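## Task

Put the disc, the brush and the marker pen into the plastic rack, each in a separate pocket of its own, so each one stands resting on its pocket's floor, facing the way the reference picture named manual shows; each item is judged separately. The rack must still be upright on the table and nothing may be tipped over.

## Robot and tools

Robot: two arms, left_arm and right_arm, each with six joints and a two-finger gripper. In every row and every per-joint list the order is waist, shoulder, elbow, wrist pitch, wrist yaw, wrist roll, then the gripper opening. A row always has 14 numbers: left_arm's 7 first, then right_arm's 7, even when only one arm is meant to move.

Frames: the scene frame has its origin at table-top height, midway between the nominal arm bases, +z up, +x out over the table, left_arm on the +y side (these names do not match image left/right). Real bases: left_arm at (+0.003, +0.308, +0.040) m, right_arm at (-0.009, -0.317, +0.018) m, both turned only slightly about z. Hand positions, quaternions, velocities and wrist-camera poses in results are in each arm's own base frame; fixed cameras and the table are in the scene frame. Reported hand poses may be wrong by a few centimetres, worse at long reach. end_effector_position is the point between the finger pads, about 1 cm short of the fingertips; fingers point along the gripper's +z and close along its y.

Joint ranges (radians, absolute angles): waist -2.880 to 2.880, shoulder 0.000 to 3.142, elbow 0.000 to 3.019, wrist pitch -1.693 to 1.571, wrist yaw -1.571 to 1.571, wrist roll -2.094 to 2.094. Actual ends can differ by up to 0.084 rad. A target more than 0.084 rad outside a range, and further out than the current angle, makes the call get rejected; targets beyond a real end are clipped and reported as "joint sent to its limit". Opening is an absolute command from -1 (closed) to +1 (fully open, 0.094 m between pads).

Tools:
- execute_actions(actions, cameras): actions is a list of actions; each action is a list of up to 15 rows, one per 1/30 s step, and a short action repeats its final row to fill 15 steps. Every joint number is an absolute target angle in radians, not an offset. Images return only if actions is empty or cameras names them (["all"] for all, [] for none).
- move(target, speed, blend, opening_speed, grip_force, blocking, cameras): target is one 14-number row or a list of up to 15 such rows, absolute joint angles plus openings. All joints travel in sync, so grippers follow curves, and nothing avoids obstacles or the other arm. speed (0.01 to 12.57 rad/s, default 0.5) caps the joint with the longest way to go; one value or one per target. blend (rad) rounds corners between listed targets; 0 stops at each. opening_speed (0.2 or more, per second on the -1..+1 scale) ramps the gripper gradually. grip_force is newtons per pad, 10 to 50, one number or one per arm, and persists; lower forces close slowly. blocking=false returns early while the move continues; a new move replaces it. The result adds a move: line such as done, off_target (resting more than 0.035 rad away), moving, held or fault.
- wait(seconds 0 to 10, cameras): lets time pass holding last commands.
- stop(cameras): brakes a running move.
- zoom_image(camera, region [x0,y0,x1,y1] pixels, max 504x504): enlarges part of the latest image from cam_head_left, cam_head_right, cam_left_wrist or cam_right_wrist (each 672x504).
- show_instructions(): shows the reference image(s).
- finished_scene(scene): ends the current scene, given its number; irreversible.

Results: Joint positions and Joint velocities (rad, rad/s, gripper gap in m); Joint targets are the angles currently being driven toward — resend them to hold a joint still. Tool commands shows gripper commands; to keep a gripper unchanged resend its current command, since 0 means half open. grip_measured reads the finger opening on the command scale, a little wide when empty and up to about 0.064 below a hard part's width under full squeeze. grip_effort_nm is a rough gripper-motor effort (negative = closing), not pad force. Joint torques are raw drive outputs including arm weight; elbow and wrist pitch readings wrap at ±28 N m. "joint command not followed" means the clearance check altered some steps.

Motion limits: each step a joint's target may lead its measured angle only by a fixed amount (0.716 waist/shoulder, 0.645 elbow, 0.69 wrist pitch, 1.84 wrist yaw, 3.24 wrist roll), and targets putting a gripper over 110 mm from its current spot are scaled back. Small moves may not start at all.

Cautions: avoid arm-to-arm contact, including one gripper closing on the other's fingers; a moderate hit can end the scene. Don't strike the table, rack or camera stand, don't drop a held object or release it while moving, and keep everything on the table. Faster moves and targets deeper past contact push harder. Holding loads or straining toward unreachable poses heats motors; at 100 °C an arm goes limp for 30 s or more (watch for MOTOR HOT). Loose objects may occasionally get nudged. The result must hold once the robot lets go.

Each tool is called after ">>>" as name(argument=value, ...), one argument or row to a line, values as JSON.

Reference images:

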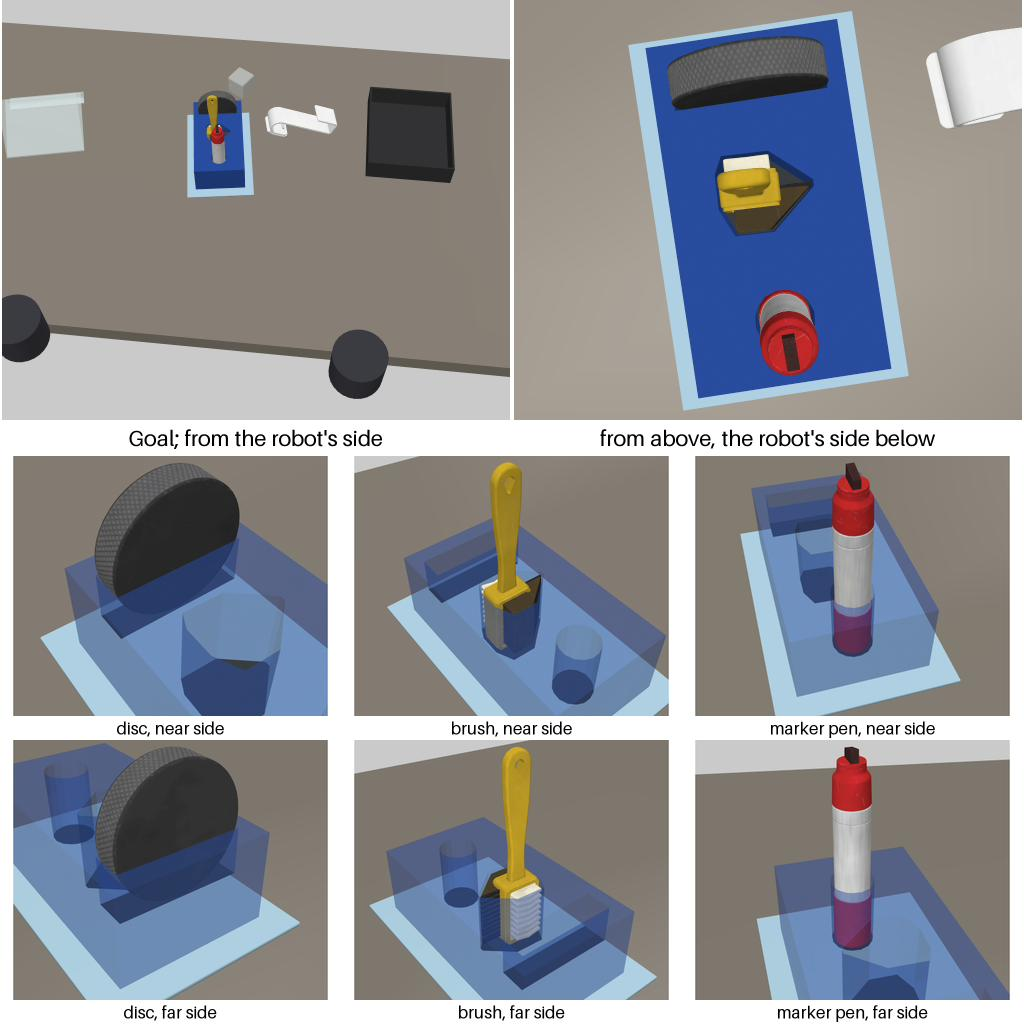

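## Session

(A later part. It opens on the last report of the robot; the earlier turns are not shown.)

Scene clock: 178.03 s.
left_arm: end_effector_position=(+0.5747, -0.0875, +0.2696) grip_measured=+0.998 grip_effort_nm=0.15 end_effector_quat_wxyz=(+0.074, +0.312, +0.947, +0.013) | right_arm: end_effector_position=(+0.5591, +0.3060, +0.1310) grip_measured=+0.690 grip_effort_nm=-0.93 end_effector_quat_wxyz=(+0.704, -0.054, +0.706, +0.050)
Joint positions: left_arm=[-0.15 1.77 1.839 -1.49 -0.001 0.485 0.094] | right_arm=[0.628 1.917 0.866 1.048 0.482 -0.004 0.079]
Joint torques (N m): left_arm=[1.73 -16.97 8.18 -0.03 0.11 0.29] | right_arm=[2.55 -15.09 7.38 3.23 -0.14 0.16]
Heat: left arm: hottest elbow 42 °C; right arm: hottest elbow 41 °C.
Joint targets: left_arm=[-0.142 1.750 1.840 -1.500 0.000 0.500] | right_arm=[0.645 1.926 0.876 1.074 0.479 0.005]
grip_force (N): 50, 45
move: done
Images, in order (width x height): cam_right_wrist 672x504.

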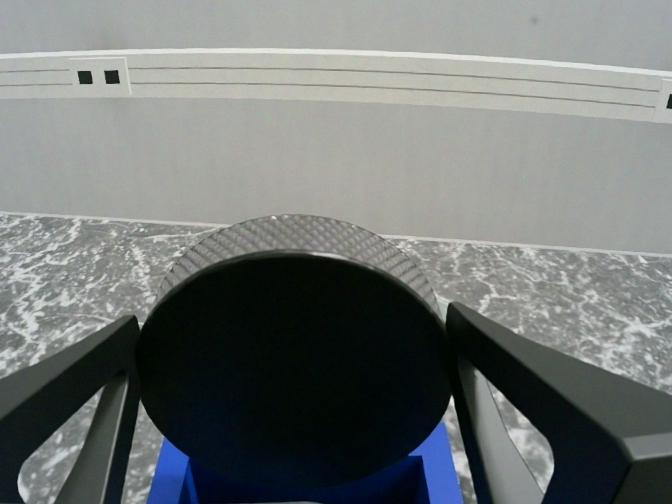

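>>> move(
  target=[
    [-0.142,1.75,1.84,-1.5,0,0.5,1,0.645,1.972,0.878,1.117,0.479,0.005,0.3],
  ],
  speed=0.08,
)

>>> move(
  target=[
    [-0.142,1.75,1.84,-1.5,0,0.5,1,0.645,1.992,0.880,1.137,0.479,0.005,0.3],
  ],
  speed=0.05,
  cameras=["cam_right_wrist"],
)

>>> zoom_image(
  camera="cam_right_wrist",
  region=[130, 300, 470, 504],
)

Scene clock: 182.70 s.
left_arm: end_effector_position=(+0.5747, -0.0875, +0.2696) grip_measured=+0.998 grip_effort_nm=0.16 end_effector_quat_wxyz=(+0.074, +0.312, +0.947, +0.013) | right_arm: end_effector_position=(+0.5589, +0.3058, +0.1154) grip_measured=+0.690 grip_effort_nm=-0.93 end_effector_quat_wxyz=(+0.705, -0.053, +0.706, +0.050)
Joint positions: left_arm=[-0.15 1.77 1.839 -1.49 -0.001 0.485 0.094] | right_arm=[0.628 1.959 0.866 1.093 0.482 -0.004 0.079]
Joint torques (N m): left_arm=[1.9 -16.97 8.16 0.03 0.11 0.28] | right_arm=[2.9 -14.74 7.31 3.36 -0.13 0.19]
Heat: left arm: hottest elbow 42 °C; right arm: hottest elbow 41 °C.
Joint targets: left_arm=[-0.142 1.750 1.840 -1.500 0.000 0.500] | right_arm=[0.645 1.972 0.878 1.117 0.479 0.005]
grip_force (N): 50, 45
move: done

Scene clock: 183.57 s.
left_arm: end_effector_position=(+0.5747, -0.0875, +0.2696) grip_measured=+0.998 grip_effort_nm=0.15 end_effector_quat_wxyz=(+0.074, +0.312, +0.947, +0.013) | right_arm: end_effector_position=(+0.5587, +0.3057, +0.1148) grip_measured=+0.690 grip_effort_nm=-0.93 end_effector_quat_wxyz=(+0.710, -0.050, +0.701, +0.053)
Joint positions: left_arm=[-0.15 1.77 1.839 -1.49 -0.001 0.485 0.094] | right_arm=[0.628 1.971 0.866 1.12 0.482 -0.004 0.079]
Joint torques (N m): left_arm=[1.96 -16.91 8.17 -0.01 0.11 0.28] | right_arm=[2.49 -14.33 7.2 2.86 -0.14 0.14]
Heat: left arm: hottest elbow 42 °C; right arm: hottest elbow 41 °C.
Joint targets: left_arm=[-0.142 1.750 1.840 -1.500 0.000 0.500] | right_arm=[0.645 1.992 0.880 1.137 0.479 0.005]
grip_force (N): 50, 45
move: done
Images, in order (width x height): cam_right_wrist 672x504.

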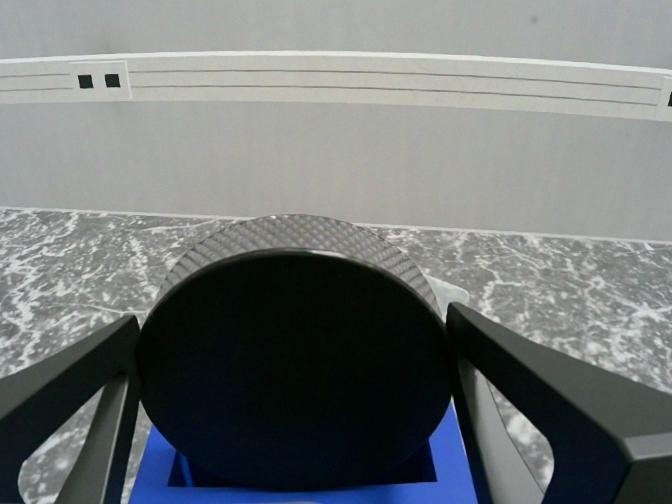

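Scaled by 1.482 from the camera's 672x504 image, which has a finer 960x720 frame.

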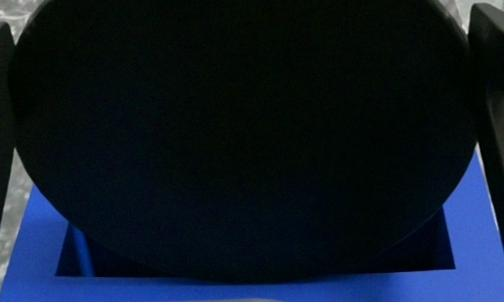

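>>> move(
  target=[
    [-0.142,1.75,1.84,-1.5,0,0.5,1,0.645,1.93,0.90,1.06,0.479,0.005,0.3],
    [-0.142,1.75,1.84,-1.5,0,0.5,1,0.645,1.945,0.92,1.075,0.479,0.005,0.3],
  ],
  speed=0.08,
  cameras=["cam_right_wrist"],
)

>>> zoom_image(
  camera="cam_right_wrist",
  region=[130, 300, 470, 504],
)

Scene clock: 191.90 s.
left_arm: end_effector_position=(+0.5747, -0.0875, +0.2696) grip_measured=+0.998 grip_effort_nm=0.15 end_effector_quat_wxyz=(+0.074, +0.312, +0.947, +0.013) | right_arm: end_effector_position=(+0.5631, +0.3090, +0.1216) grip_measured=+0.690 grip_effort_nm=-0.93 end_effector_quat_wxyz=(+0.704, -0.054, +0.706, +0.050)
Joint positions: left_arm=[-0.15 1.77 1.839 -1.49 -0.001 0.485 0.094] | right_arm=[0.628 1.949 0.881 1.065 0.482 -0.004 0.079]
Joint torques (N m): left_arm=[1.67 -16.91 8.23 0.03 0.12 0.27] | right_arm=[2.32 -16.91 9.58 2.41 -0.13 0.15]
Heat: left arm: hottest elbow 42 °C; right arm: hottest elbow 40 °C.
Joint targets: left_arm=[-0.142 1.750 1.840 -1.500 0.000 0.500] | right_arm=[0.645 1.945 0.920 1.075 0.479 0.005]
grip_force (N): 50, 45
move: off_target (right_arm); right_arm: the elbow is farthest, 0.039 rad from its target
Images, in order (width x height): cam_right_wrist 672x504.

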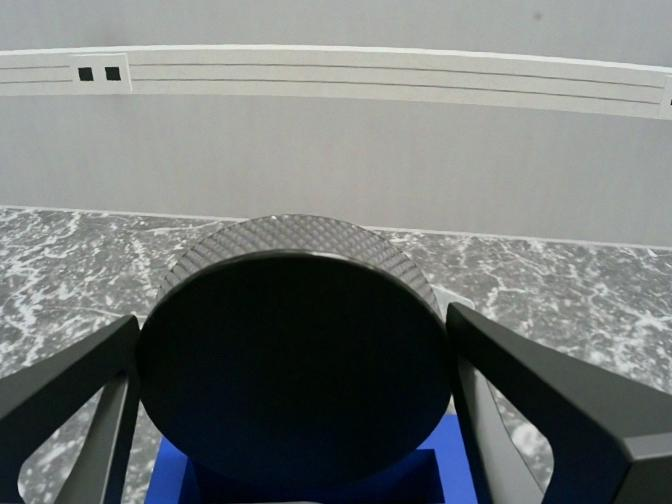

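Scaled by 1.482 from the camera's 672x504 image, which has a finer 960x720 frame.

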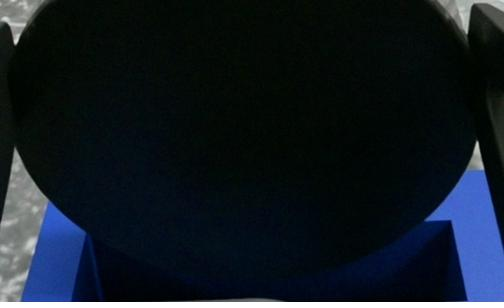

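>>> move(
  target=[
    [-0.142,1.75,1.84,-1.5,0,0.5,1,0.605,1.945,0.92,1.085,0.457,0.005,0.3],
  ],
  speed=0.05,
  cameras=["cam_right_wrist"],
)

>>> zoom_image(
  camera="cam_right_wrist",
  region=[130, 400, 500, 504],
)

Scene clock: 199.10 s.
left_arm: end_effector_position=(+0.5747, -0.0875, +0.2696) grip_measured=+0.998 grip_effort_nm=0.15 end_effector_quat_wxyz=(+0.074, +0.312, +0.947, +0.013) | right_arm: end_effector_position=(+0.5647, +0.3089, +0.1216) grip_measured=+0.690 grip_effort_nm=-0.92 end_effector_quat_wxyz=(+0.704, -0.059, +0.706, +0.055)
Joint positions: left_arm=[-0.15 1.77 1.839 -1.49 -0.001 0.485 0.094] | right_arm=[0.622 1.949 0.881 1.065 0.46 -0.004 0.079]
Joint torques (N m): left_arm=[1.85 -17.03 8.1 0.03 0.12 0.29] | right_arm=[-1.73 -16.97 9.88 2.85 -0.11 0.15]
Heat: left arm: hottest elbow 42 °C; right arm: hottest elbow 40 °C.
Joint targets: left_arm=[-0.142 1.750 1.840 -1.500 0.000 0.500] | right_arm=[0.605 1.945 0.920 1.085 0.457 0.005]
grip_force (N): 50, 45
move: off_target (right_arm); right_arm: the elbow is farthest, 0.039 rad from its target
Images, in order (width x height): cam_right_wrist 672x504.

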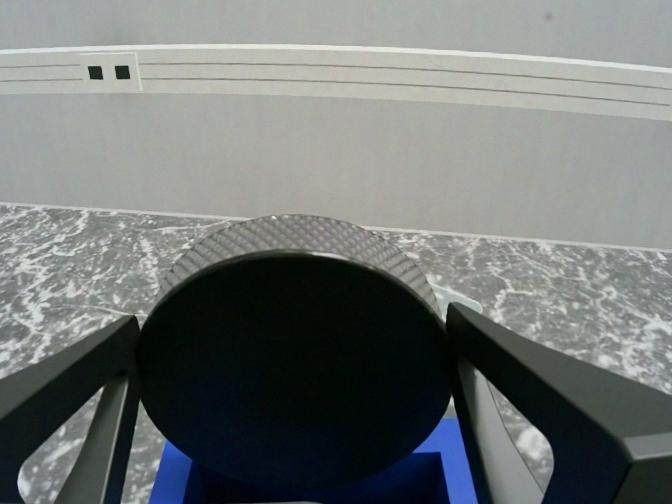

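Scaled by 1.362 from the camera's 672x504 image, which has a finer 960x720 frame.

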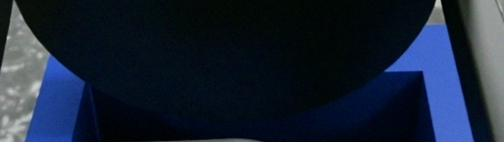

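>>> move(
  target=[
    [-0.142,1.75,1.84,-1.5,0,0.5,1,0.597,1.945,0.92,1.085,0.450,0.005,0.3],
  ],
  speed=0.05,
)

>>> move(
  target=[
    [-0.142,1.75,1.84,-1.5,0,0.5,1,0.597,1.975,0.92,1.108,0.450,0.005,0.3],
  ],
  speed=0.05,
  cameras=["cam_right_wrist"],
)

>>> zoom_image(
  camera="cam_right_wrist",
  region=[130, 400, 500, 504],
)

Scene clock: 206.93 s.
left_arm: end_effector_position=(+0.5747, -0.0875, +0.2696) grip_measured=+0.998 grip_effort_nm=0.15 end_effector_quat_wxyz=(+0.074, +0.312, +0.947, +0.013) | right_arm: end_effector_position=(+0.5669, +0.3055, +0.1216) grip_measured=+0.690 grip_effort_nm=-0.93 end_effector_quat_wxyz=(+0.704, -0.059, +0.706, +0.055)
Joint positions: left_arm=[-0.15 1.77 1.839 -1.49 -0.001 0.485 0.094] | right_arm=[0.614 1.949 0.881 1.065 0.453 -0.004 0.079]
Joint torques (N m): left_arm=[1.79 -17.03 8.17 0.03 0.11 0.28] | right_arm=[-0.85 -16.73 9.83 2.85 -0.16 0.16]
Heat: left arm: hottest elbow 42 °C; right arm: hottest elbow 40 °C.
Joint targets: left_arm=[-0.142 1.750 1.840 -1.500 0.000 0.500] | right_arm=[0.597 1.945 0.920 1.085 0.450 0.005]
grip_force (N): 50, 45
move: off_target (right_arm); right_arm: the elbow is farthest, 0.039 rad from its target

Scene clock: 207.93 s.
left_arm: end_effector_position=(+0.5747, -0.0875, +0.2696) grip_measured=+0.998 grip_effort_nm=0.15 end_effector_quat_wxyz=(+0.074, +0.312, +0.947, +0.013) | right_arm: end_effector_position=(+0.5669, +0.3052, +0.1163) grip_measured=+0.690 grip_effort_nm=-0.93 end_effector_quat_wxyz=(+0.705, -0.058, +0.705, +0.055)
Joint positions: left_arm=[-0.15 1.77 1.839 -1.49 -0.001 0.485 0.094] | right_arm=[0.613 1.964 0.881 1.083 0.453 -0.003 0.079]
Joint torques (N m): left_arm=[1.9 -16.79 8.13 0.01 0.11 0.28] | right_arm=[-0.85 -15.56 9.66 3.1 -0.12 0.16]
Heat: left arm: hottest elbow 42 °C; right arm: hottest elbow 40 °C.
Joint targets: left_arm=[-0.142 1.750 1.840 -1.500 0.000 0.500] | right_arm=[0.597 1.975 0.920 1.108 0.450 0.005]
grip_force (N): 50, 45
move: off_target (right_arm); right_arm: the elbow is farthest, 0.039 rad from its target
Images, in order (width x height): cam_right_wrist 672x504.

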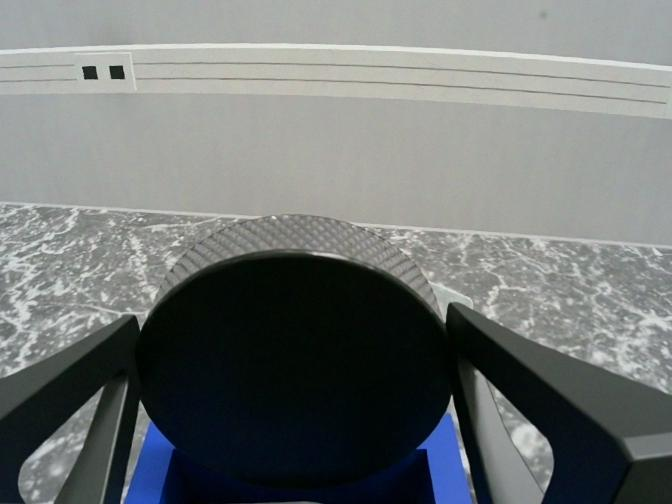

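Scaled by 1.362 from the camera's 672x504 image, which has a finer 960x720 frame.

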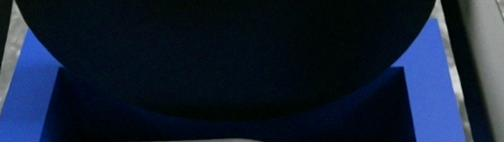

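>>> move(
  target=[
    [-0.142,1.75,1.84,-1.5,0,0.5,1,0.597,1.99,0.92,1.122,0.450,0.005,0.3],
  ],
  speed=0.05,
)

>>> move(
  target=[
    [-0.142,1.75,1.84,-1.5,0,0.5,1,0.597,2.0,0.92,1.13,0.450,0.005,0.3],
  ],
  speed=0.05,
  cameras=["cam_right_wrist"],
)

>>> zoom_image(
  camera="cam_right_wrist",
  region=[130, 400, 500, 504],
)

Scene clock: 213.73 s.
left_arm: end_effector_position=(+0.5747, -0.0875, +0.2696) grip_measured=+0.998 grip_effort_nm=0.15 end_effector_quat_wxyz=(+0.074, +0.312, +0.947, +0.013) | right_arm: end_effector_position=(+0.5668, +0.3051, +0.1158) grip_measured=+0.690 grip_effort_nm=-0.93 end_effector_quat_wxyz=(+0.708, -0.056, +0.702, +0.057)
Joint positions: left_arm=[-0.15 1.77 1.839 -1.49 -0.001 0.485 0.094] | right_arm=[0.613 1.972 0.881 1.102 0.453 -0.003 0.079]
Joint torques (N m): left_arm=[1.67 -16.91 8.16 0.03 0.11 0.27] | right_arm=[-0.44 -15.15 9.72 3.03 -0.11 0.16]
Heat: left arm: hottest elbow 41 °C; right arm: hottest elbow 40 °C.
Joint targets: left_arm=[-0.142 1.750 1.840 -1.500 0.000 0.500] | right_arm=[0.597 1.990 0.920 1.122 0.450 0.005]
grip_force (N): 50, 45
move: off_target (right_arm); right_arm: the elbow is farthest, 0.039 rad from its target

Scene clock: 214.50 s.
left_arm: end_effector_position=(+0.5747, -0.0875, +0.2696) grip_measured=+0.998 grip_effort_nm=0.15 end_effector_quat_wxyz=(+0.074, +0.312, +0.947, +0.013) | right_arm: end_effector_position=(+0.5676, +0.3051, +0.1159) grip_measured=+0.690 grip_effort_nm=-0.93 end_effector_quat_wxyz=(+0.711, -0.054, +0.699, +0.059)
Joint positions: left_arm=[-0.15 1.77 1.839 -1.49 -0.001 0.485 0.094] | right_arm=[0.612 1.978 0.883 1.114 0.453 -0.003 0.079]
Joint torques (N m): left_arm=[1.85 -16.85 8.17 0.01 0.13 0.27] | right_arm=[-0.32 -14.68 9.37 2.56 -0.13 0.14]
Heat: left arm: hottest elbow 41 °C; right arm: hottest elbow 40 °C.
Joint targets: left_arm=[-0.142 1.750 1.840 -1.500 0.000 0.500] | right_arm=[0.597 2.000 0.920 1.130 0.450 0.005]
grip_force (N): 50, 45
move: off_target (right_arm); right_arm: the elbow is farthest, 0.037 rad from its target
Images, in order (width x height): cam_right_wrist 672x504.

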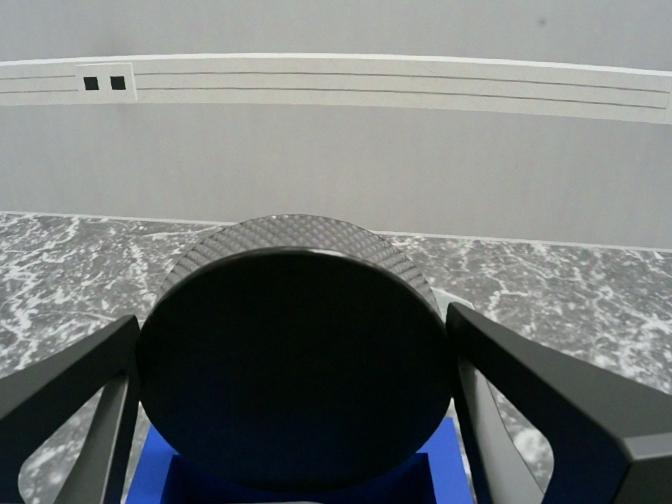

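Scaled by 1.362 from the camera's 672x504 image, which has a finer 960x720 frame.

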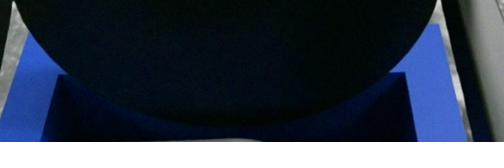

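>>> move(
  target=[
    [-0.142,1.75,1.84,-1.5,0,0.5,1,0.597,1.93,0.90,1.05,0.450,0.005,0.3],
    [-0.142,1.75,1.84,-1.5,0,0.5,1,0.597,1.94,0.877,1.07,0.450,0.005,0.3],
    [-0.142,1.75,1.84,-1.5,0,0.5,1,0.597,1.975,0.877,1.112,0.450,0.005,0.3],
  ],
  speed=0.07,
  cameras=["cam_right_wrist"],
)

>>> zoom_image(
  camera="cam_right_wrist",
  region=[130, 400, 500, 504],
)

Scene clock: 222.10 s.
left_arm: end_effector_position=(+0.5747, -0.0875, +0.2696) grip_measured=+0.998 grip_effort_nm=0.15 end_effector_quat_wxyz=(+0.074, +0.312, +0.947, +0.013) | right_arm: end_effector_position=(+0.5652, +0.3034, +0.1162) grip_measured=+0.690 grip_effort_nm=-0.93 end_effector_quat_wxyz=(+0.705, -0.058, +0.705, +0.055)
Joint positions: left_arm=[-0.15 1.77 1.839 -1.49 -0.001 0.485 0.094] | right_arm=[0.612 1.962 0.874 1.088 0.453 -0.003 0.079]
Joint torques (N m): left_arm=[1.85 -17.08 8.16 0.1 0.11 0.28] | right_arm=[-0.38 -14.92 6.54 2.84 -0.08 0.15]
Heat: left arm: hottest elbow 41 °C; right arm: hottest elbow 40 °C.
Joint targets: left_arm=[-0.142 1.750 1.840 -1.500 0.000 0.500] | right_arm=[0.597 1.975 0.877 1.112 0.450 0.005]
grip_force (N): 50, 45
move: done
Images, in order (width x height): cam_right_wrist 672x504.

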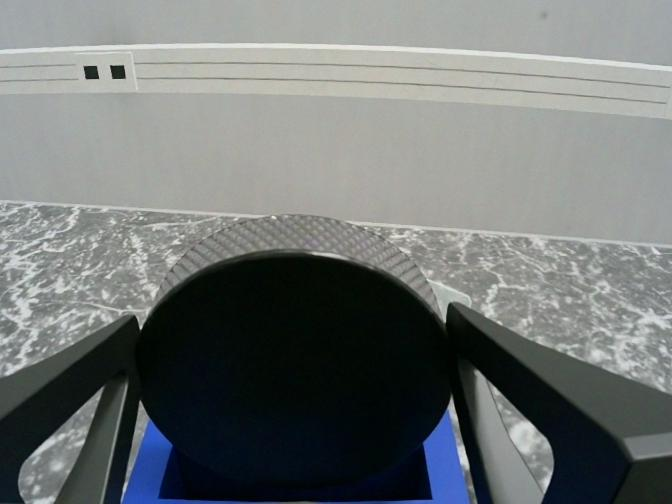

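Scaled by 1.362 from the camera's 672x504 image, which has a finer 960x720 frame.

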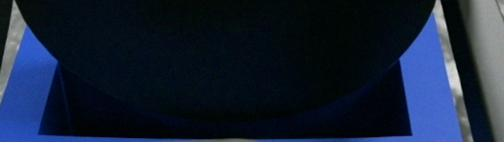

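>>> move(
  target=[
    [-0.142,1.75,1.84,-1.5,0,0.5,1,0.597,1.94,0.875,1.07,0.450,0.005,0.3],
    [-0.142,1.75,1.84,-1.5,0,0.5,1,0.597,1.945,0.868,1.085,0.450,0.005,0.3],
    [-0.142,1.75,1.84,-1.5,0,0.5,1,0.597,1.98,0.868,1.125,0.450,0.005,0.3],
  ],
  speed=0.07,
  cameras=["cam_right_wrist"],
)

>>> zoom_image(
  camera="cam_right_wrist",
  region=[130, 400, 500, 504],
)

Scene clock: 230.37 s.
left_arm: end_effector_position=(+0.5747, -0.0875, +0.2696) grip_measured=+0.998 grip_effort_nm=0.15 end_effector_quat_wxyz=(+0.074, +0.312, +0.947, +0.013) | right_arm: end_effector_position=(+0.5623, +0.3015, +0.1087) grip_measured=+0.690 grip_effort_nm=-0.93 end_effector_quat_wxyz=(+0.702, -0.059, +0.707, +0.054)
Joint positions: left_arm=[-0.15 1.77 1.839 -1.49 -0.001 0.485 0.094] | right_arm=[0.612 1.972 0.864 1.099 0.452 -0.003 0.079]
Joint torques (N m): left_arm=[1.67 -16.79 8.18 0.01 0.11 0.28] | right_arm=[-0.56 -15.15 6.48 3.15 -0.09 0.13]
Heat: left arm: hottest elbow 41 °C; right arm: hottest elbow 40 °C.
Joint targets: left_arm=[-0.142 1.750 1.840 -1.500 0.000 0.500] | right_arm=[0.597 1.980 0.868 1.125 0.450 0.005]
grip_force (N): 50, 45
move: done
Images, in order (width x height): cam_right_wrist 672x504.

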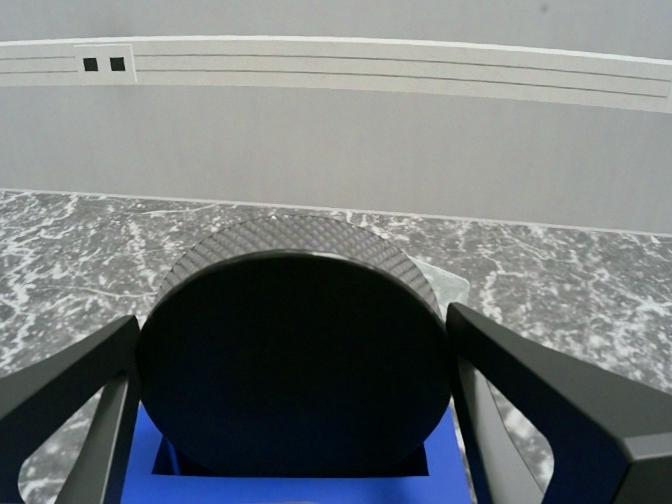

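Scaled by 1.362 from the camera's 672x504 image, which has a finer 960x720 frame.

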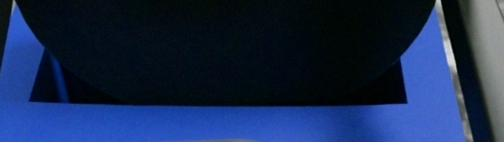

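>>> move(
  target=[
    [-0.142,1.75,1.84,-1.5,0,0.5,1,0.597,2.005,0.898,1.147,0.450,0.005,0.3],
  ],
  speed=0.05,
)

>>> move(
  target=[
    [-0.142,1.75,1.84,-1.5,0,0.5,1,0.597,2.035,0.905,1.175,0.450,0.005,0.3],
  ],
  speed=0.05,
  cameras=["cam_right_wrist","cam_head_left"],
)

>>> zoom_image(
  camera="cam_head_left",
  region=[325, 145, 405, 225],
)

Scene clock: 235.30 s.
left_arm: end_effector_position=(+0.5747, -0.0875, +0.2696) grip_measured=+0.998 grip_effort_nm=0.15 end_effector_quat_wxyz=(+0.074, +0.312, +0.947, +0.013) | right_arm: end_effector_position=(+0.5619, +0.3012, +0.1001) grip_measured=+0.690 grip_effort_nm=-0.93 end_effector_quat_wxyz=(+0.702, -0.059, +0.707, +0.054)
Joint positions: left_arm=[-0.15 1.77 1.839 -1.49 -0.001 0.485 0.094] | right_arm=[0.612 1.994 0.864 1.121 0.452 -0.003 0.079]
Joint torques (N m): left_arm=[1.85 -16.85 8.2 -0.03 0.11 0.29] | right_arm=[-0.38 -15.74 8.85 3.11 -0.1 0.18]
Heat: left arm: hottest elbow 41 °C; right arm: hottest elbow 39 °C.
Joint targets: left_arm=[-0.142 1.750 1.840 -1.500 0.000 0.500] | right_arm=[0.597 2.005 0.898 1.147 0.450 0.005]
grip_force (N): 50, 45
move: done

Scene clock: 236.30 s.
left_arm: end_effector_position=(+0.5747, -0.0875, +0.2696) grip_measured=+0.998 grip_effort_nm=0.15 end_effector_quat_wxyz=(+0.074, +0.312, +0.947, +0.013) | right_arm: end_effector_position=(+0.5624, +0.3013, +0.0926) grip_measured=+0.690 grip_effort_nm=-0.93 end_effector_quat_wxyz=(+0.705, -0.057, +0.705, +0.056)
Joint positions: left_arm=[-0.15 1.77 1.839 -1.49 -0.001 0.485 0.094] | right_arm=[0.612 2.02 0.868 1.152 0.452 -0.002 0.079]
Joint torques (N m): left_arm=[1.85 -16.97 8.13 0.02 0.11 0.28] | right_arm=[-0.5 -15.09 8.87 2.95 -0.13 0.15]
Heat: left arm: hottest elbow 41 °C; right arm: hottest elbow 39 °C.
Joint targets: left_arm=[-0.142 1.750 1.840 -1.500 0.000 0.500] | right_arm=[0.597 2.035 0.905 1.175 0.450 0.005]
grip_force (N): 50, 45
move: off_target (right_arm); right_arm: the elbow is farthest, 0.037 rad from its target
Images, in order (width x height): cam_head_left 672x504, cam_right_wrist 672x504.

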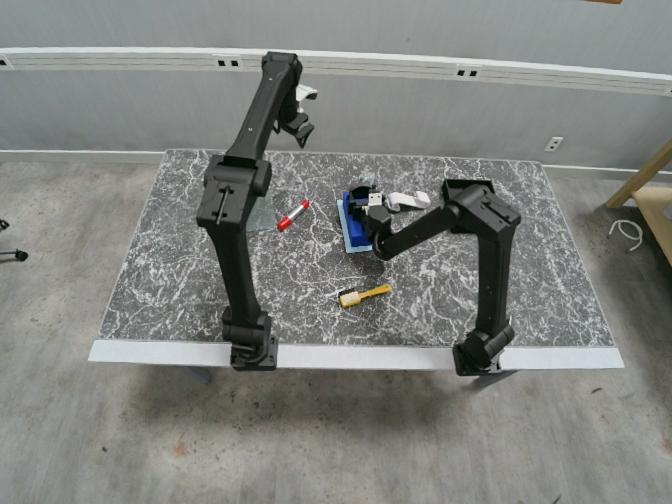

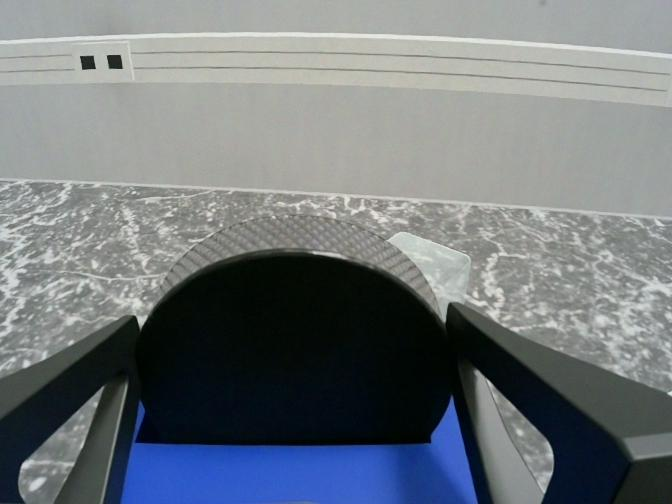

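Scaled by 6.300 from the camera's 672x504 image, which has a finer 960x720 frame.

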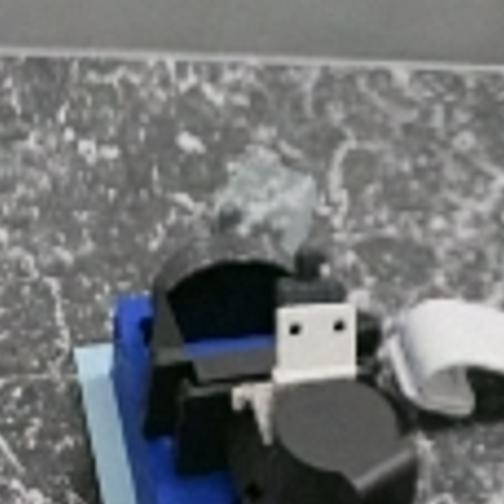

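>>> move(
  target=[
    [-0.142,1.75,1.84,-1.5,0,0.5,1,0.597,2.06,0.912,1.196,0.450,0.005,0.3],
  ],
  speed=0.05,
)

>>> move(
  target=[
    [-0.142,1.75,1.84,-1.5,0,0.5,1,0.597,2.078,0.914,1.21,0.450,0.005,0.3],
  ],
  speed=0.05,
  cameras=["cam_right_wrist"],
)

Scene clock: 239.40 s.
left_arm: end_effector_position=(+0.5747, -0.0875, +0.2696) grip_measured=+0.998 grip_effort_nm=0.15 end_effector_quat_wxyz=(+0.074, +0.312, +0.947, +0.013) | right_arm: end_effector_position=(+0.5636, +0.3018, +0.0929) grip_measured=+0.690 grip_effort_nm=-0.93 end_effector_quat_wxyz=(+0.711, -0.053, +0.699, +0.059)
Joint positions: left_arm=[-0.15 1.77 1.839 -1.49 -0.001 0.485 0.094] | right_arm=[0.612 2.033 0.873 1.179 0.453 -0.002 0.079]
Joint torques (N m): left_arm=[1.79 -16.97 8.18 0.02 0.11 0.28] | right_arm=[-0.79 -13.92 8.87 2.71 -0.13 0.12]
Heat: left arm: hottest elbow 41 °C; right arm: hottest elbow 39 °C.
Joint targets: left_arm=[-0.142 1.750 1.840 -1.500 0.000 0.500] | right_arm=[0.597 2.060 0.912 1.196 0.450 0.005]
grip_force (N): 50, 45
move: off_target (right_arm); right_arm: the elbow is farthest, 0.039 rad from its target

Scene clock: 240.20 s.
left_arm: end_effector_position=(+0.5747, -0.0875, +0.2696) grip_measured=+0.998 grip_effort_nm=0.15 end_effector_quat_wxyz=(+0.074, +0.312, +0.947, +0.013) | right_arm: end_effector_position=(+0.5645, +0.3023, +0.0934) grip_measured=+0.690 grip_effort_nm=-0.93 end_effector_quat_wxyz=(+0.715, -0.053, +0.695, +0.059)
Joint positions: left_arm=[-0.15 1.77 1.839 -1.49 -0.001 0.485 0.094] | right_arm=[0.612 2.042 0.877 1.197 0.453 -0.008 0.079]
Joint torques (N m): left_arm=[1.85 -17.03 8.1 0.02 0.11 0.27] | right_arm=[-0.44 -12.86 8.68 2.66 -0.15 0.21]
Heat: left arm: hottest elbow 41 °C; right arm: hottest elbow 39 °C.
Joint targets: left_arm=[-0.142 1.750 1.840 -1.500 0.000 0.500] | right_arm=[0.597 2.078 0.914 1.210 0.450 0.005]
grip_force (N): 50, 45
move: off_target (right_arm); right_arm: the elbow is farthest, 0.037 rad from its target
Images, in order (width x height): cam_right_wrist 672x504.

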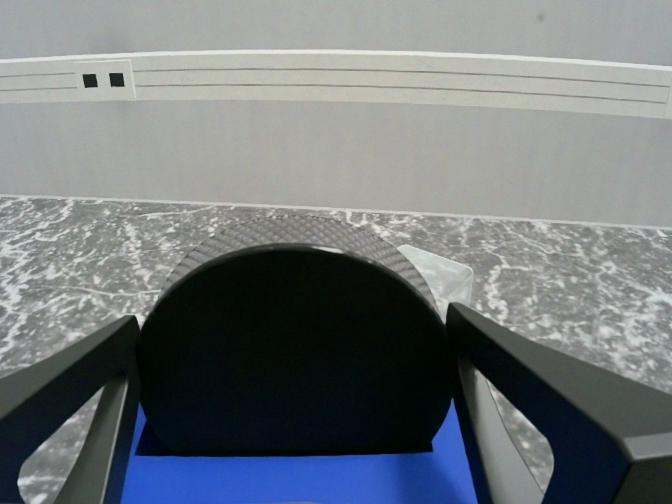

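>>> move(
  target=[
    [-0.142,1.75,1.84,-1.5,0,0.5,1,0.605,2.035,0.90,1.15,0.450,0.005,0.3],
  ],
  speed=0.05,
)

>>> move(
  target=[
    [-0.142,1.75,1.84,-1.5,0,0.5,1,0.605,2.035,0.90,1.15,0.450,0.005,0.95],
  ],
  opening_speed=0.3,
  cameras=["cam_right_wrist","cam_head_left"],
)

>>> zoom_image(
  camera="cam_head_left",
  region=[325, 145, 405, 225],
)

Scene clock: 246.60 s.
left_arm: end_effector_position=(+0.5747, -0.0875, +0.2696) grip_measured=+0.998 grip_effort_nm=0.15 end_effector_quat_wxyz=(+0.074, +0.312, +0.947, +0.013) | right_arm: end_effector_position=(+0.5648, +0.3025, +0.0922) grip_measured=+0.690 grip_effort_nm=-0.93 end_effector_quat_wxyz=(+0.709, -0.054, +0.701, +0.058)
Joint positions: left_arm=[-0.15 1.77 1.839 -1.49 -0.001 0.485 0.094] | right_arm=[0.612 2.033 0.877 1.169 0.453 -0.002 0.079]
Joint torques (N m): left_arm=[1.9 -16.79 8.17 0.03 0.11 0.28] | right_arm=[0.21 -16.38 7.6 1.31 -0.16 0.15]
Heat: left arm: hottest elbow 41 °C; right arm: hottest elbow 40 °C.
Joint targets: left_arm=[-0.142 1.750 1.840 -1.500 0.000 0.500] | right_arm=[0.605 2.035 0.900 1.150 0.450 0.005]
grip_force (N): 50, 45
move: done

Scene clock: 249.07 s.
left_arm: end_effector_position=(+0.5747, -0.0875, +0.2696) grip_measured=+0.998 grip_effort_nm=0.15 end_effector_quat_wxyz=(+0.074, +0.312, +0.947, +0.013) | right_arm: end_effector_position=(+0.5651, +0.3030, +0.0921) grip_measured=+0.947 grip_effort_nm=0.14 end_effector_quat_wxyz=(+0.708, -0.054, +0.701, +0.058)
Joint positions: left_arm=[-0.15 1.77 1.839 -1.49 -0.001 0.485 0.094] | right_arm=[0.612 2.033 0.879 1.166 0.452 0 0.091]
Joint torques (N m): left_arm=[1.79 -17.03 8.16 0.02 0.11 0.28] | right_arm=[0.5 -16.79 7.54 1.51 -0.1 0.09]
Heat: left arm: hottest elbow 41 °C; right arm: hottest elbow 40 °C.
Joint targets: left_arm=[-0.142 1.750 1.840 -1.500 0.000 0.500] | right_arm=[0.605 2.035 0.900 1.150 0.450 0.005]
grip_force (N): 50, 45
move: done
Images, in order (width x height): cam_head_left 672x504, cam_right_wrist 672x504.

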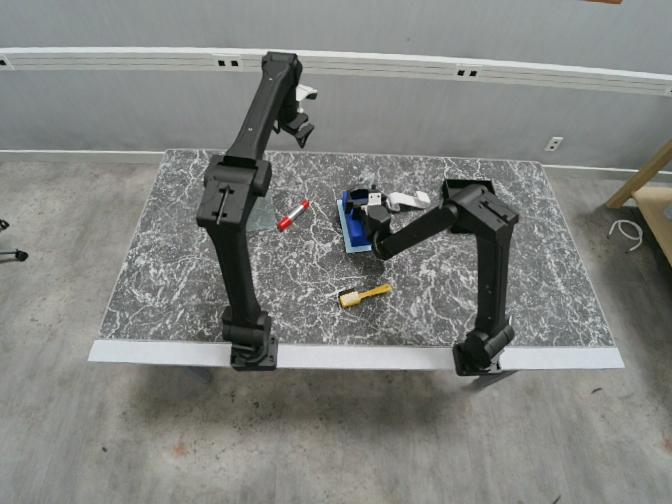

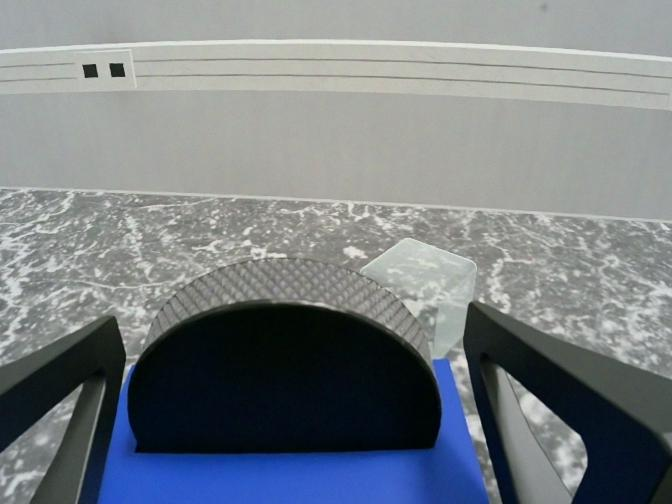

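Scaled by 6.300 from the camera's 672x504 image, which has a finer 960x720 frame.

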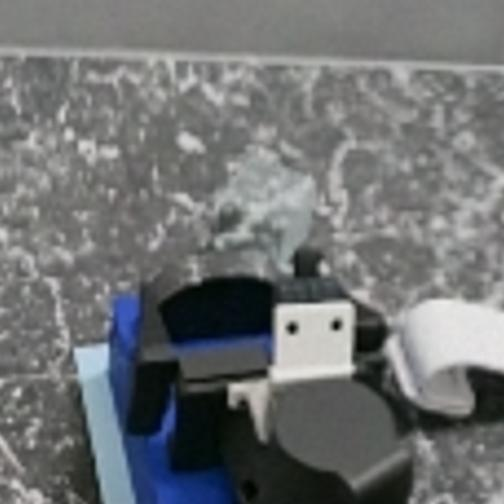

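>>> move(
  target=[
    [-0.142,1.75,1.84,-1.5,0,0.5,1,0.605,1.95,0.88,1.07,0.450,0.005,0.95],
    [-0.142,1.75,1.84,-1.5,0,0.5,1,0.605,1.75,0.88,0.86,0.450,0.005,0.95],
    [-0.142,1.75,1.84,-1.5,0,0.5,1,0.3,1.4,1.1,-0.8,0.2,0.005,0.95],
  ],
  speed=[0.15,0.4,0.8],
  blend=[0.02,0.05,0],
  cameras=["cam_head_left","cam_right_wrist","cam_left_wrist"],
)

>>> zoom_image(
  camera="cam_head_left",
  region=[325, 165, 405, 265],
)

Scene clock: 257.87 s.
left_arm: end_effector_position=(+0.5747, -0.0875, +0.2696) grip_measured=+0.998 grip_effort_nm=0.15 end_effector_quat_wxyz=(+0.074, +0.312, +0.947, +0.013) | right_arm: end_effector_position=(+0.4731, +0.1161, +0.1595) grip_measured=+0.948 grip_effort_nm=0.13 end_effector_quat_wxyz=(+0.222, -0.130, +0.964, -0.065)
Joint positions: left_arm=[-0.15 1.77 1.839 -1.49 -0.001 0.485 0.094] | right_arm=[0.314 1.407 1.052 -0.791 0.203 0.001 0.091]
Joint torques (N m): left_arm=[1.85 -16.85 8.13 -0.01 0.11 0.28] | right_arm=[-0.73 -11.87 14.01 0.9 -0.01 0.15]
Heat: left arm: hottest elbow 41 °C; right arm: hottest elbow 40 °C.
Joint targets: left_arm=[-0.142 1.750 1.840 -1.500 0.000 0.500] | right_arm=[0.300 1.400 1.100 -0.800 0.200 0.005]
grip_force (N): 50, 45
move: off_target (right_arm); right_arm: the elbow is farthest, 0.048 rad from its target
Images, in order (width x height): cam_head_left 672x504, cam_left_wrist 672x504, cam_right_wrist 672x504.

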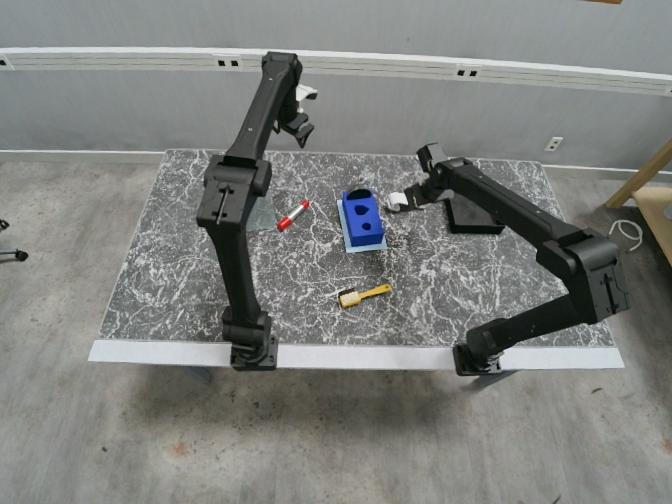

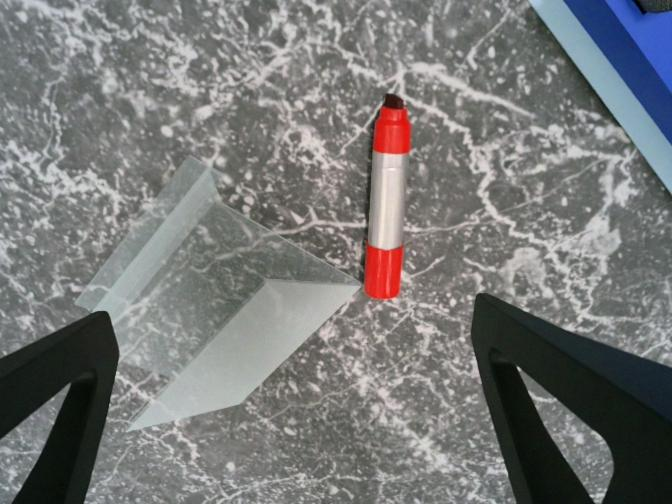

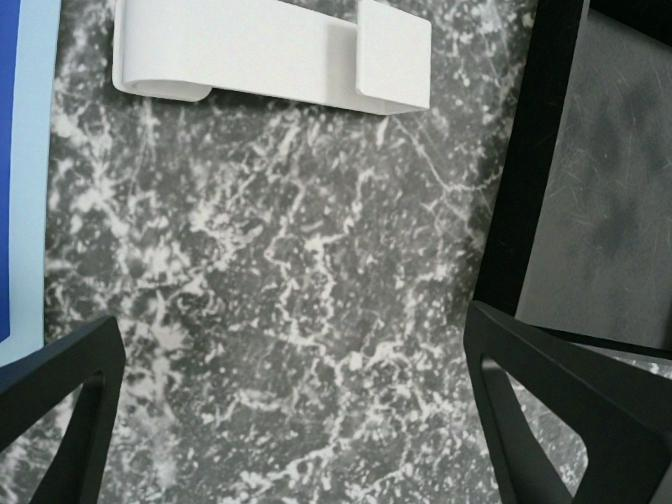

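Scaled by 5.040 from the camera's 672x504 image, which has a finer 960x720 frame.

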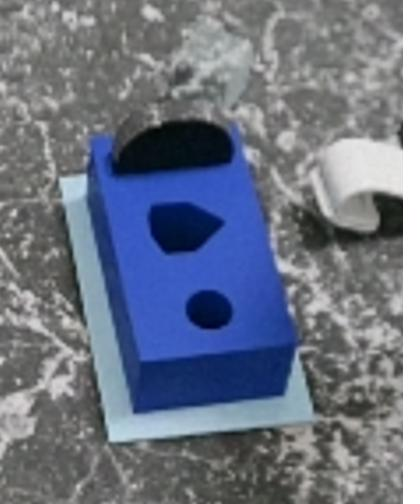

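>>> move(
  target=[
    [-0.165,1.86,1.41,-1.115,0,0.49,0.4,0.0,1.4,1.5,-1.4,0,0,0.5],
  ],
  speed=0.5,
  cameras=["cam_left_wrist"],
)

Scene clock: 267.03 s.
left_arm: end_effector_position=(+0.5298, -0.0809, +0.0573) grip_measured=+0.402 grip_effort_nm=-0.11 end_effector_quat_wxyz=(-0.006, +0.313, +0.950, -0.001) | right_arm: end_effector_position=(+0.4637, +0.0038, +0.2911) grip_measured=+0.502 grip_effort_nm=-0.12 end_effector_quat_wxyz=(+0.113, -0.004, +0.994, -0.001)
Joint positions: left_arm=[-0.151 1.863 1.407 -1.127 -0.001 0.485 0.066] | right_arm=[0.01 1.406 1.452 -1.391 0.003 0.001 0.071]
Joint torques (N m): left_arm=[-0.26 -15.44 7.21 0.64 0.11 0.17] | right_arm=[0.03 -12.63 14.49 0.7 -0.16 0.03]
Heat: left arm: hottest elbow 41 °C; right arm: hottest elbow 43 °C.
Joint targets: left_arm=[-0.165 1.860 1.410 -1.115 0.000 0.490] | right_arm=[0.000 1.400 1.500 -1.400 0.000 0.000]
grip_force (N): 50, 45
move: off_target (right_arm); right_arm: the elbow is farthest, 0.048 rad from its target
Images, in order (width x height): cam_left_wrist 672x504.

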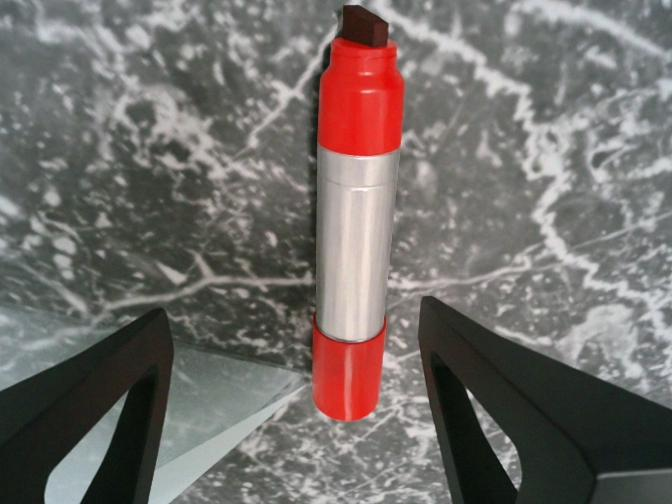

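>>> move(
  target=[
    [-0.195,1.885,1.365,-1.05,0,0.487,0.4,0.0,1.4,1.5,-1.4,0,0,0.5],
    [-0.195,1.905,1.318,-0.972,0,0.487,0.4,0.0,1.4,1.5,-1.4,0,0,0.5],
  ],
  speed=0.2,
  cameras=["cam_left_wrist"],
)

Scene clock: 274.57 s.
left_arm: end_effector_position=(+0.5190, -0.0966, +0.0072) grip_measured=+0.402 grip_effort_nm=-0.11 end_effector_quat_wxyz=(+0.000, +0.328, +0.945, +0.000) | right_arm: end_effector_position=(+0.4636, +0.0038, +0.2910) grip_measured=+0.502 grip_effort_nm=-0.12 end_effector_quat_wxyz=(+0.112, -0.004, +0.994, -0.001)
Joint positions: left_arm=[-0.183 1.903 1.317 -0.984 -0.001 0.485 0.066] | right_arm=[0.01 1.406 1.452 -1.392 0.003 0.001 0.071]
Joint torques (N m): left_arm=[-0.15 -14.86 6.6 0.61 0.12 0.15] | right_arm=[-0.15 -12.63 14.48 0.65 -0.11 0.07]
Heat: left arm: hottest elbow 40 °C; right arm: hottest elbow 44 °C.
Joint targets: left_arm=[-0.195 1.905 1.318 -0.972 0.000 0.487] | right_arm=[0.000 1.400 1.500 -1.400 0.000 0.000]
grip_force (N): 50, 45
move: off_target (right_arm); right_arm: the elbow is farthest, 0.048 rad from its target
Images, in order (width x height): cam_left_wrist 672x504.

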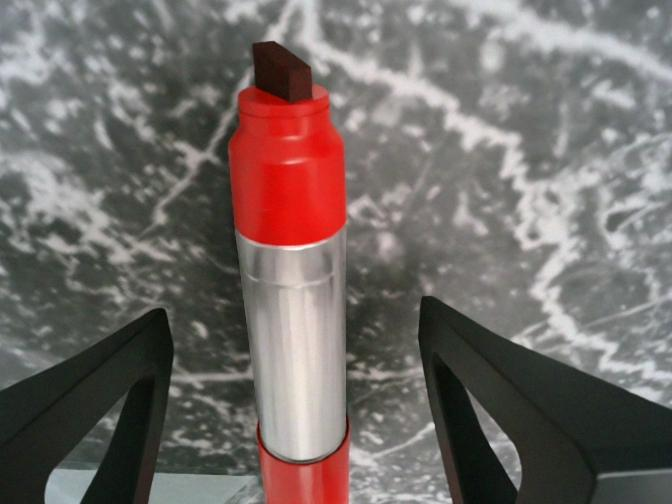

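>>> move(
  target=[
    [-0.195,1.93,1.306,-0.934,0,0.487,0.4,0.0,1.4,1.5,-1.4,0,0,0.5],
  ],
  speed=0.1,
  cameras=["cam_left_wrist"],
)

Scene clock: 278.70 s.
left_arm: end_effector_position=(+0.5199, -0.0967, -0.0085) grip_measured=+0.402 grip_effort_nm=-0.11 end_effector_quat_wxyz=(+0.002, +0.328, +0.945, +0.001) | right_arm: end_effector_position=(+0.4636, +0.0038, +0.2910) grip_measured=+0.502 grip_effort_nm=-0.12 end_effector_quat_wxyz=(+0.112, -0.004, +0.994, -0.001)
Joint positions: left_arm=[-0.183 1.927 1.305 -0.946 -0.001 0.485 0.066] | right_arm=[0.01 1.406 1.452 -1.392 0.003 0.001 0.071]
Joint torques (N m): left_arm=[-0.03 -14.8 6.37 0.59 0.12 0.16] | right_arm=[-0.21 -12.4 14.41 0.66 -0.11 0.06]
Heat: left arm: hottest elbow 40 °C; right arm: hottest elbow 44 °C.
Joint targets: left_arm=[-0.195 1.930 1.306 -0.934 0.000 0.487] | right_arm=[0.000 1.400 1.500 -1.400 0.000 0.000]
grip_force (N): 50, 45
move: off_target (right_arm); right_arm: the elbow is farthest, 0.048 rad from its target
Images, in order (width x height): cam_left_wrist 672x504.

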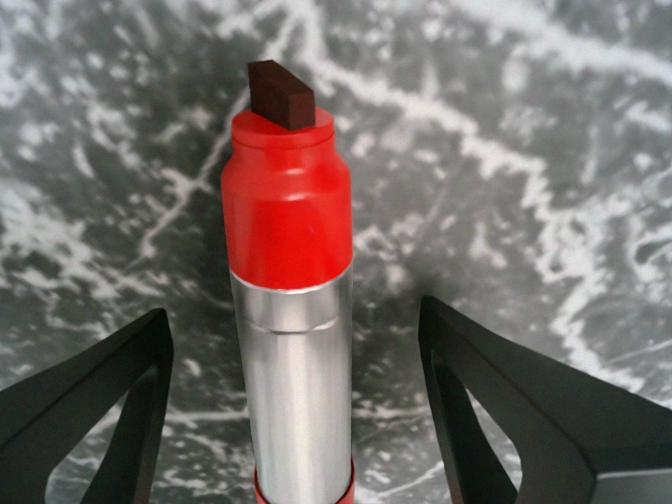

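>>> move(
  target=[
    [-0.195,1.935,1.304,-0.93,0,0.487,-0.7,0.0,1.4,1.5,-1.4,0,0,0.5],
  ],
  speed=0.1,
  opening_speed=0.5,
  grip_force=[35,45],
  cameras=["cam_left_wrist"],
)

Scene clock: 285.50 s.
left_arm: end_effector_position=(+0.5208, -0.0969, -0.0087) grip_measured=-0.405 grip_effort_nm=-0.73 end_effector_quat_wxyz=(+0.003, +0.328, +0.945, +0.001) | right_arm: end_effector_position=(+0.4636, +0.0038, +0.2910) grip_measured=+0.502 grip_effort_nm=-0.12 end_effector_quat_wxyz=(+0.112, -0.004, +0.994, -0.001)
Joint positions: left_arm=[-0.183 1.927 1.305 -0.942 -0.001 0.485 0.028] | right_arm=[0.01 1.406 1.452 -1.392 0.003 0.001 0.071]
Joint torques (N m): left_arm=[-0.03 -14.56 6.31 0.61 0.11 0.15] | right_arm=[-0.09 -12.4 14.43 0.7 -0.14 0.05]
Heat: left arm: hottest elbow 40 °C; right arm: hottest elbow 45 °C.
Joint targets: left_arm=[-0.195 1.935 1.304 -0.930 0.000 0.487] | right_arm=[0.000 1.400 1.500 -1.400 0.000 0.000]
grip_force (N): 35, 45
move: off_target (right_arm); right_arm: the elbow is farthest, 0.048 rad from its target
Images, in order (width x height): cam_left_wrist 672x504.

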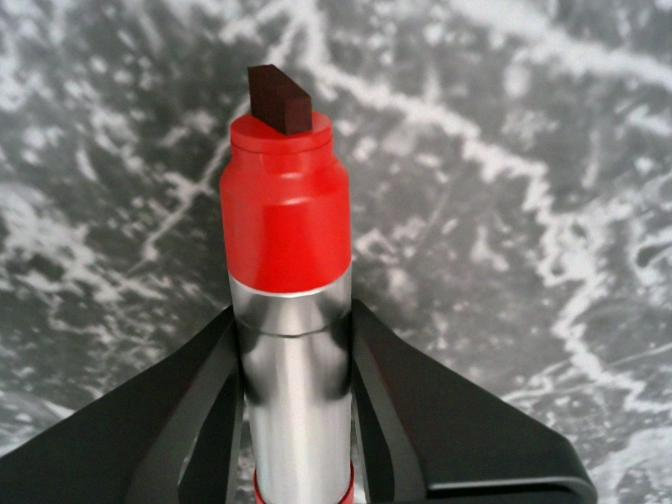

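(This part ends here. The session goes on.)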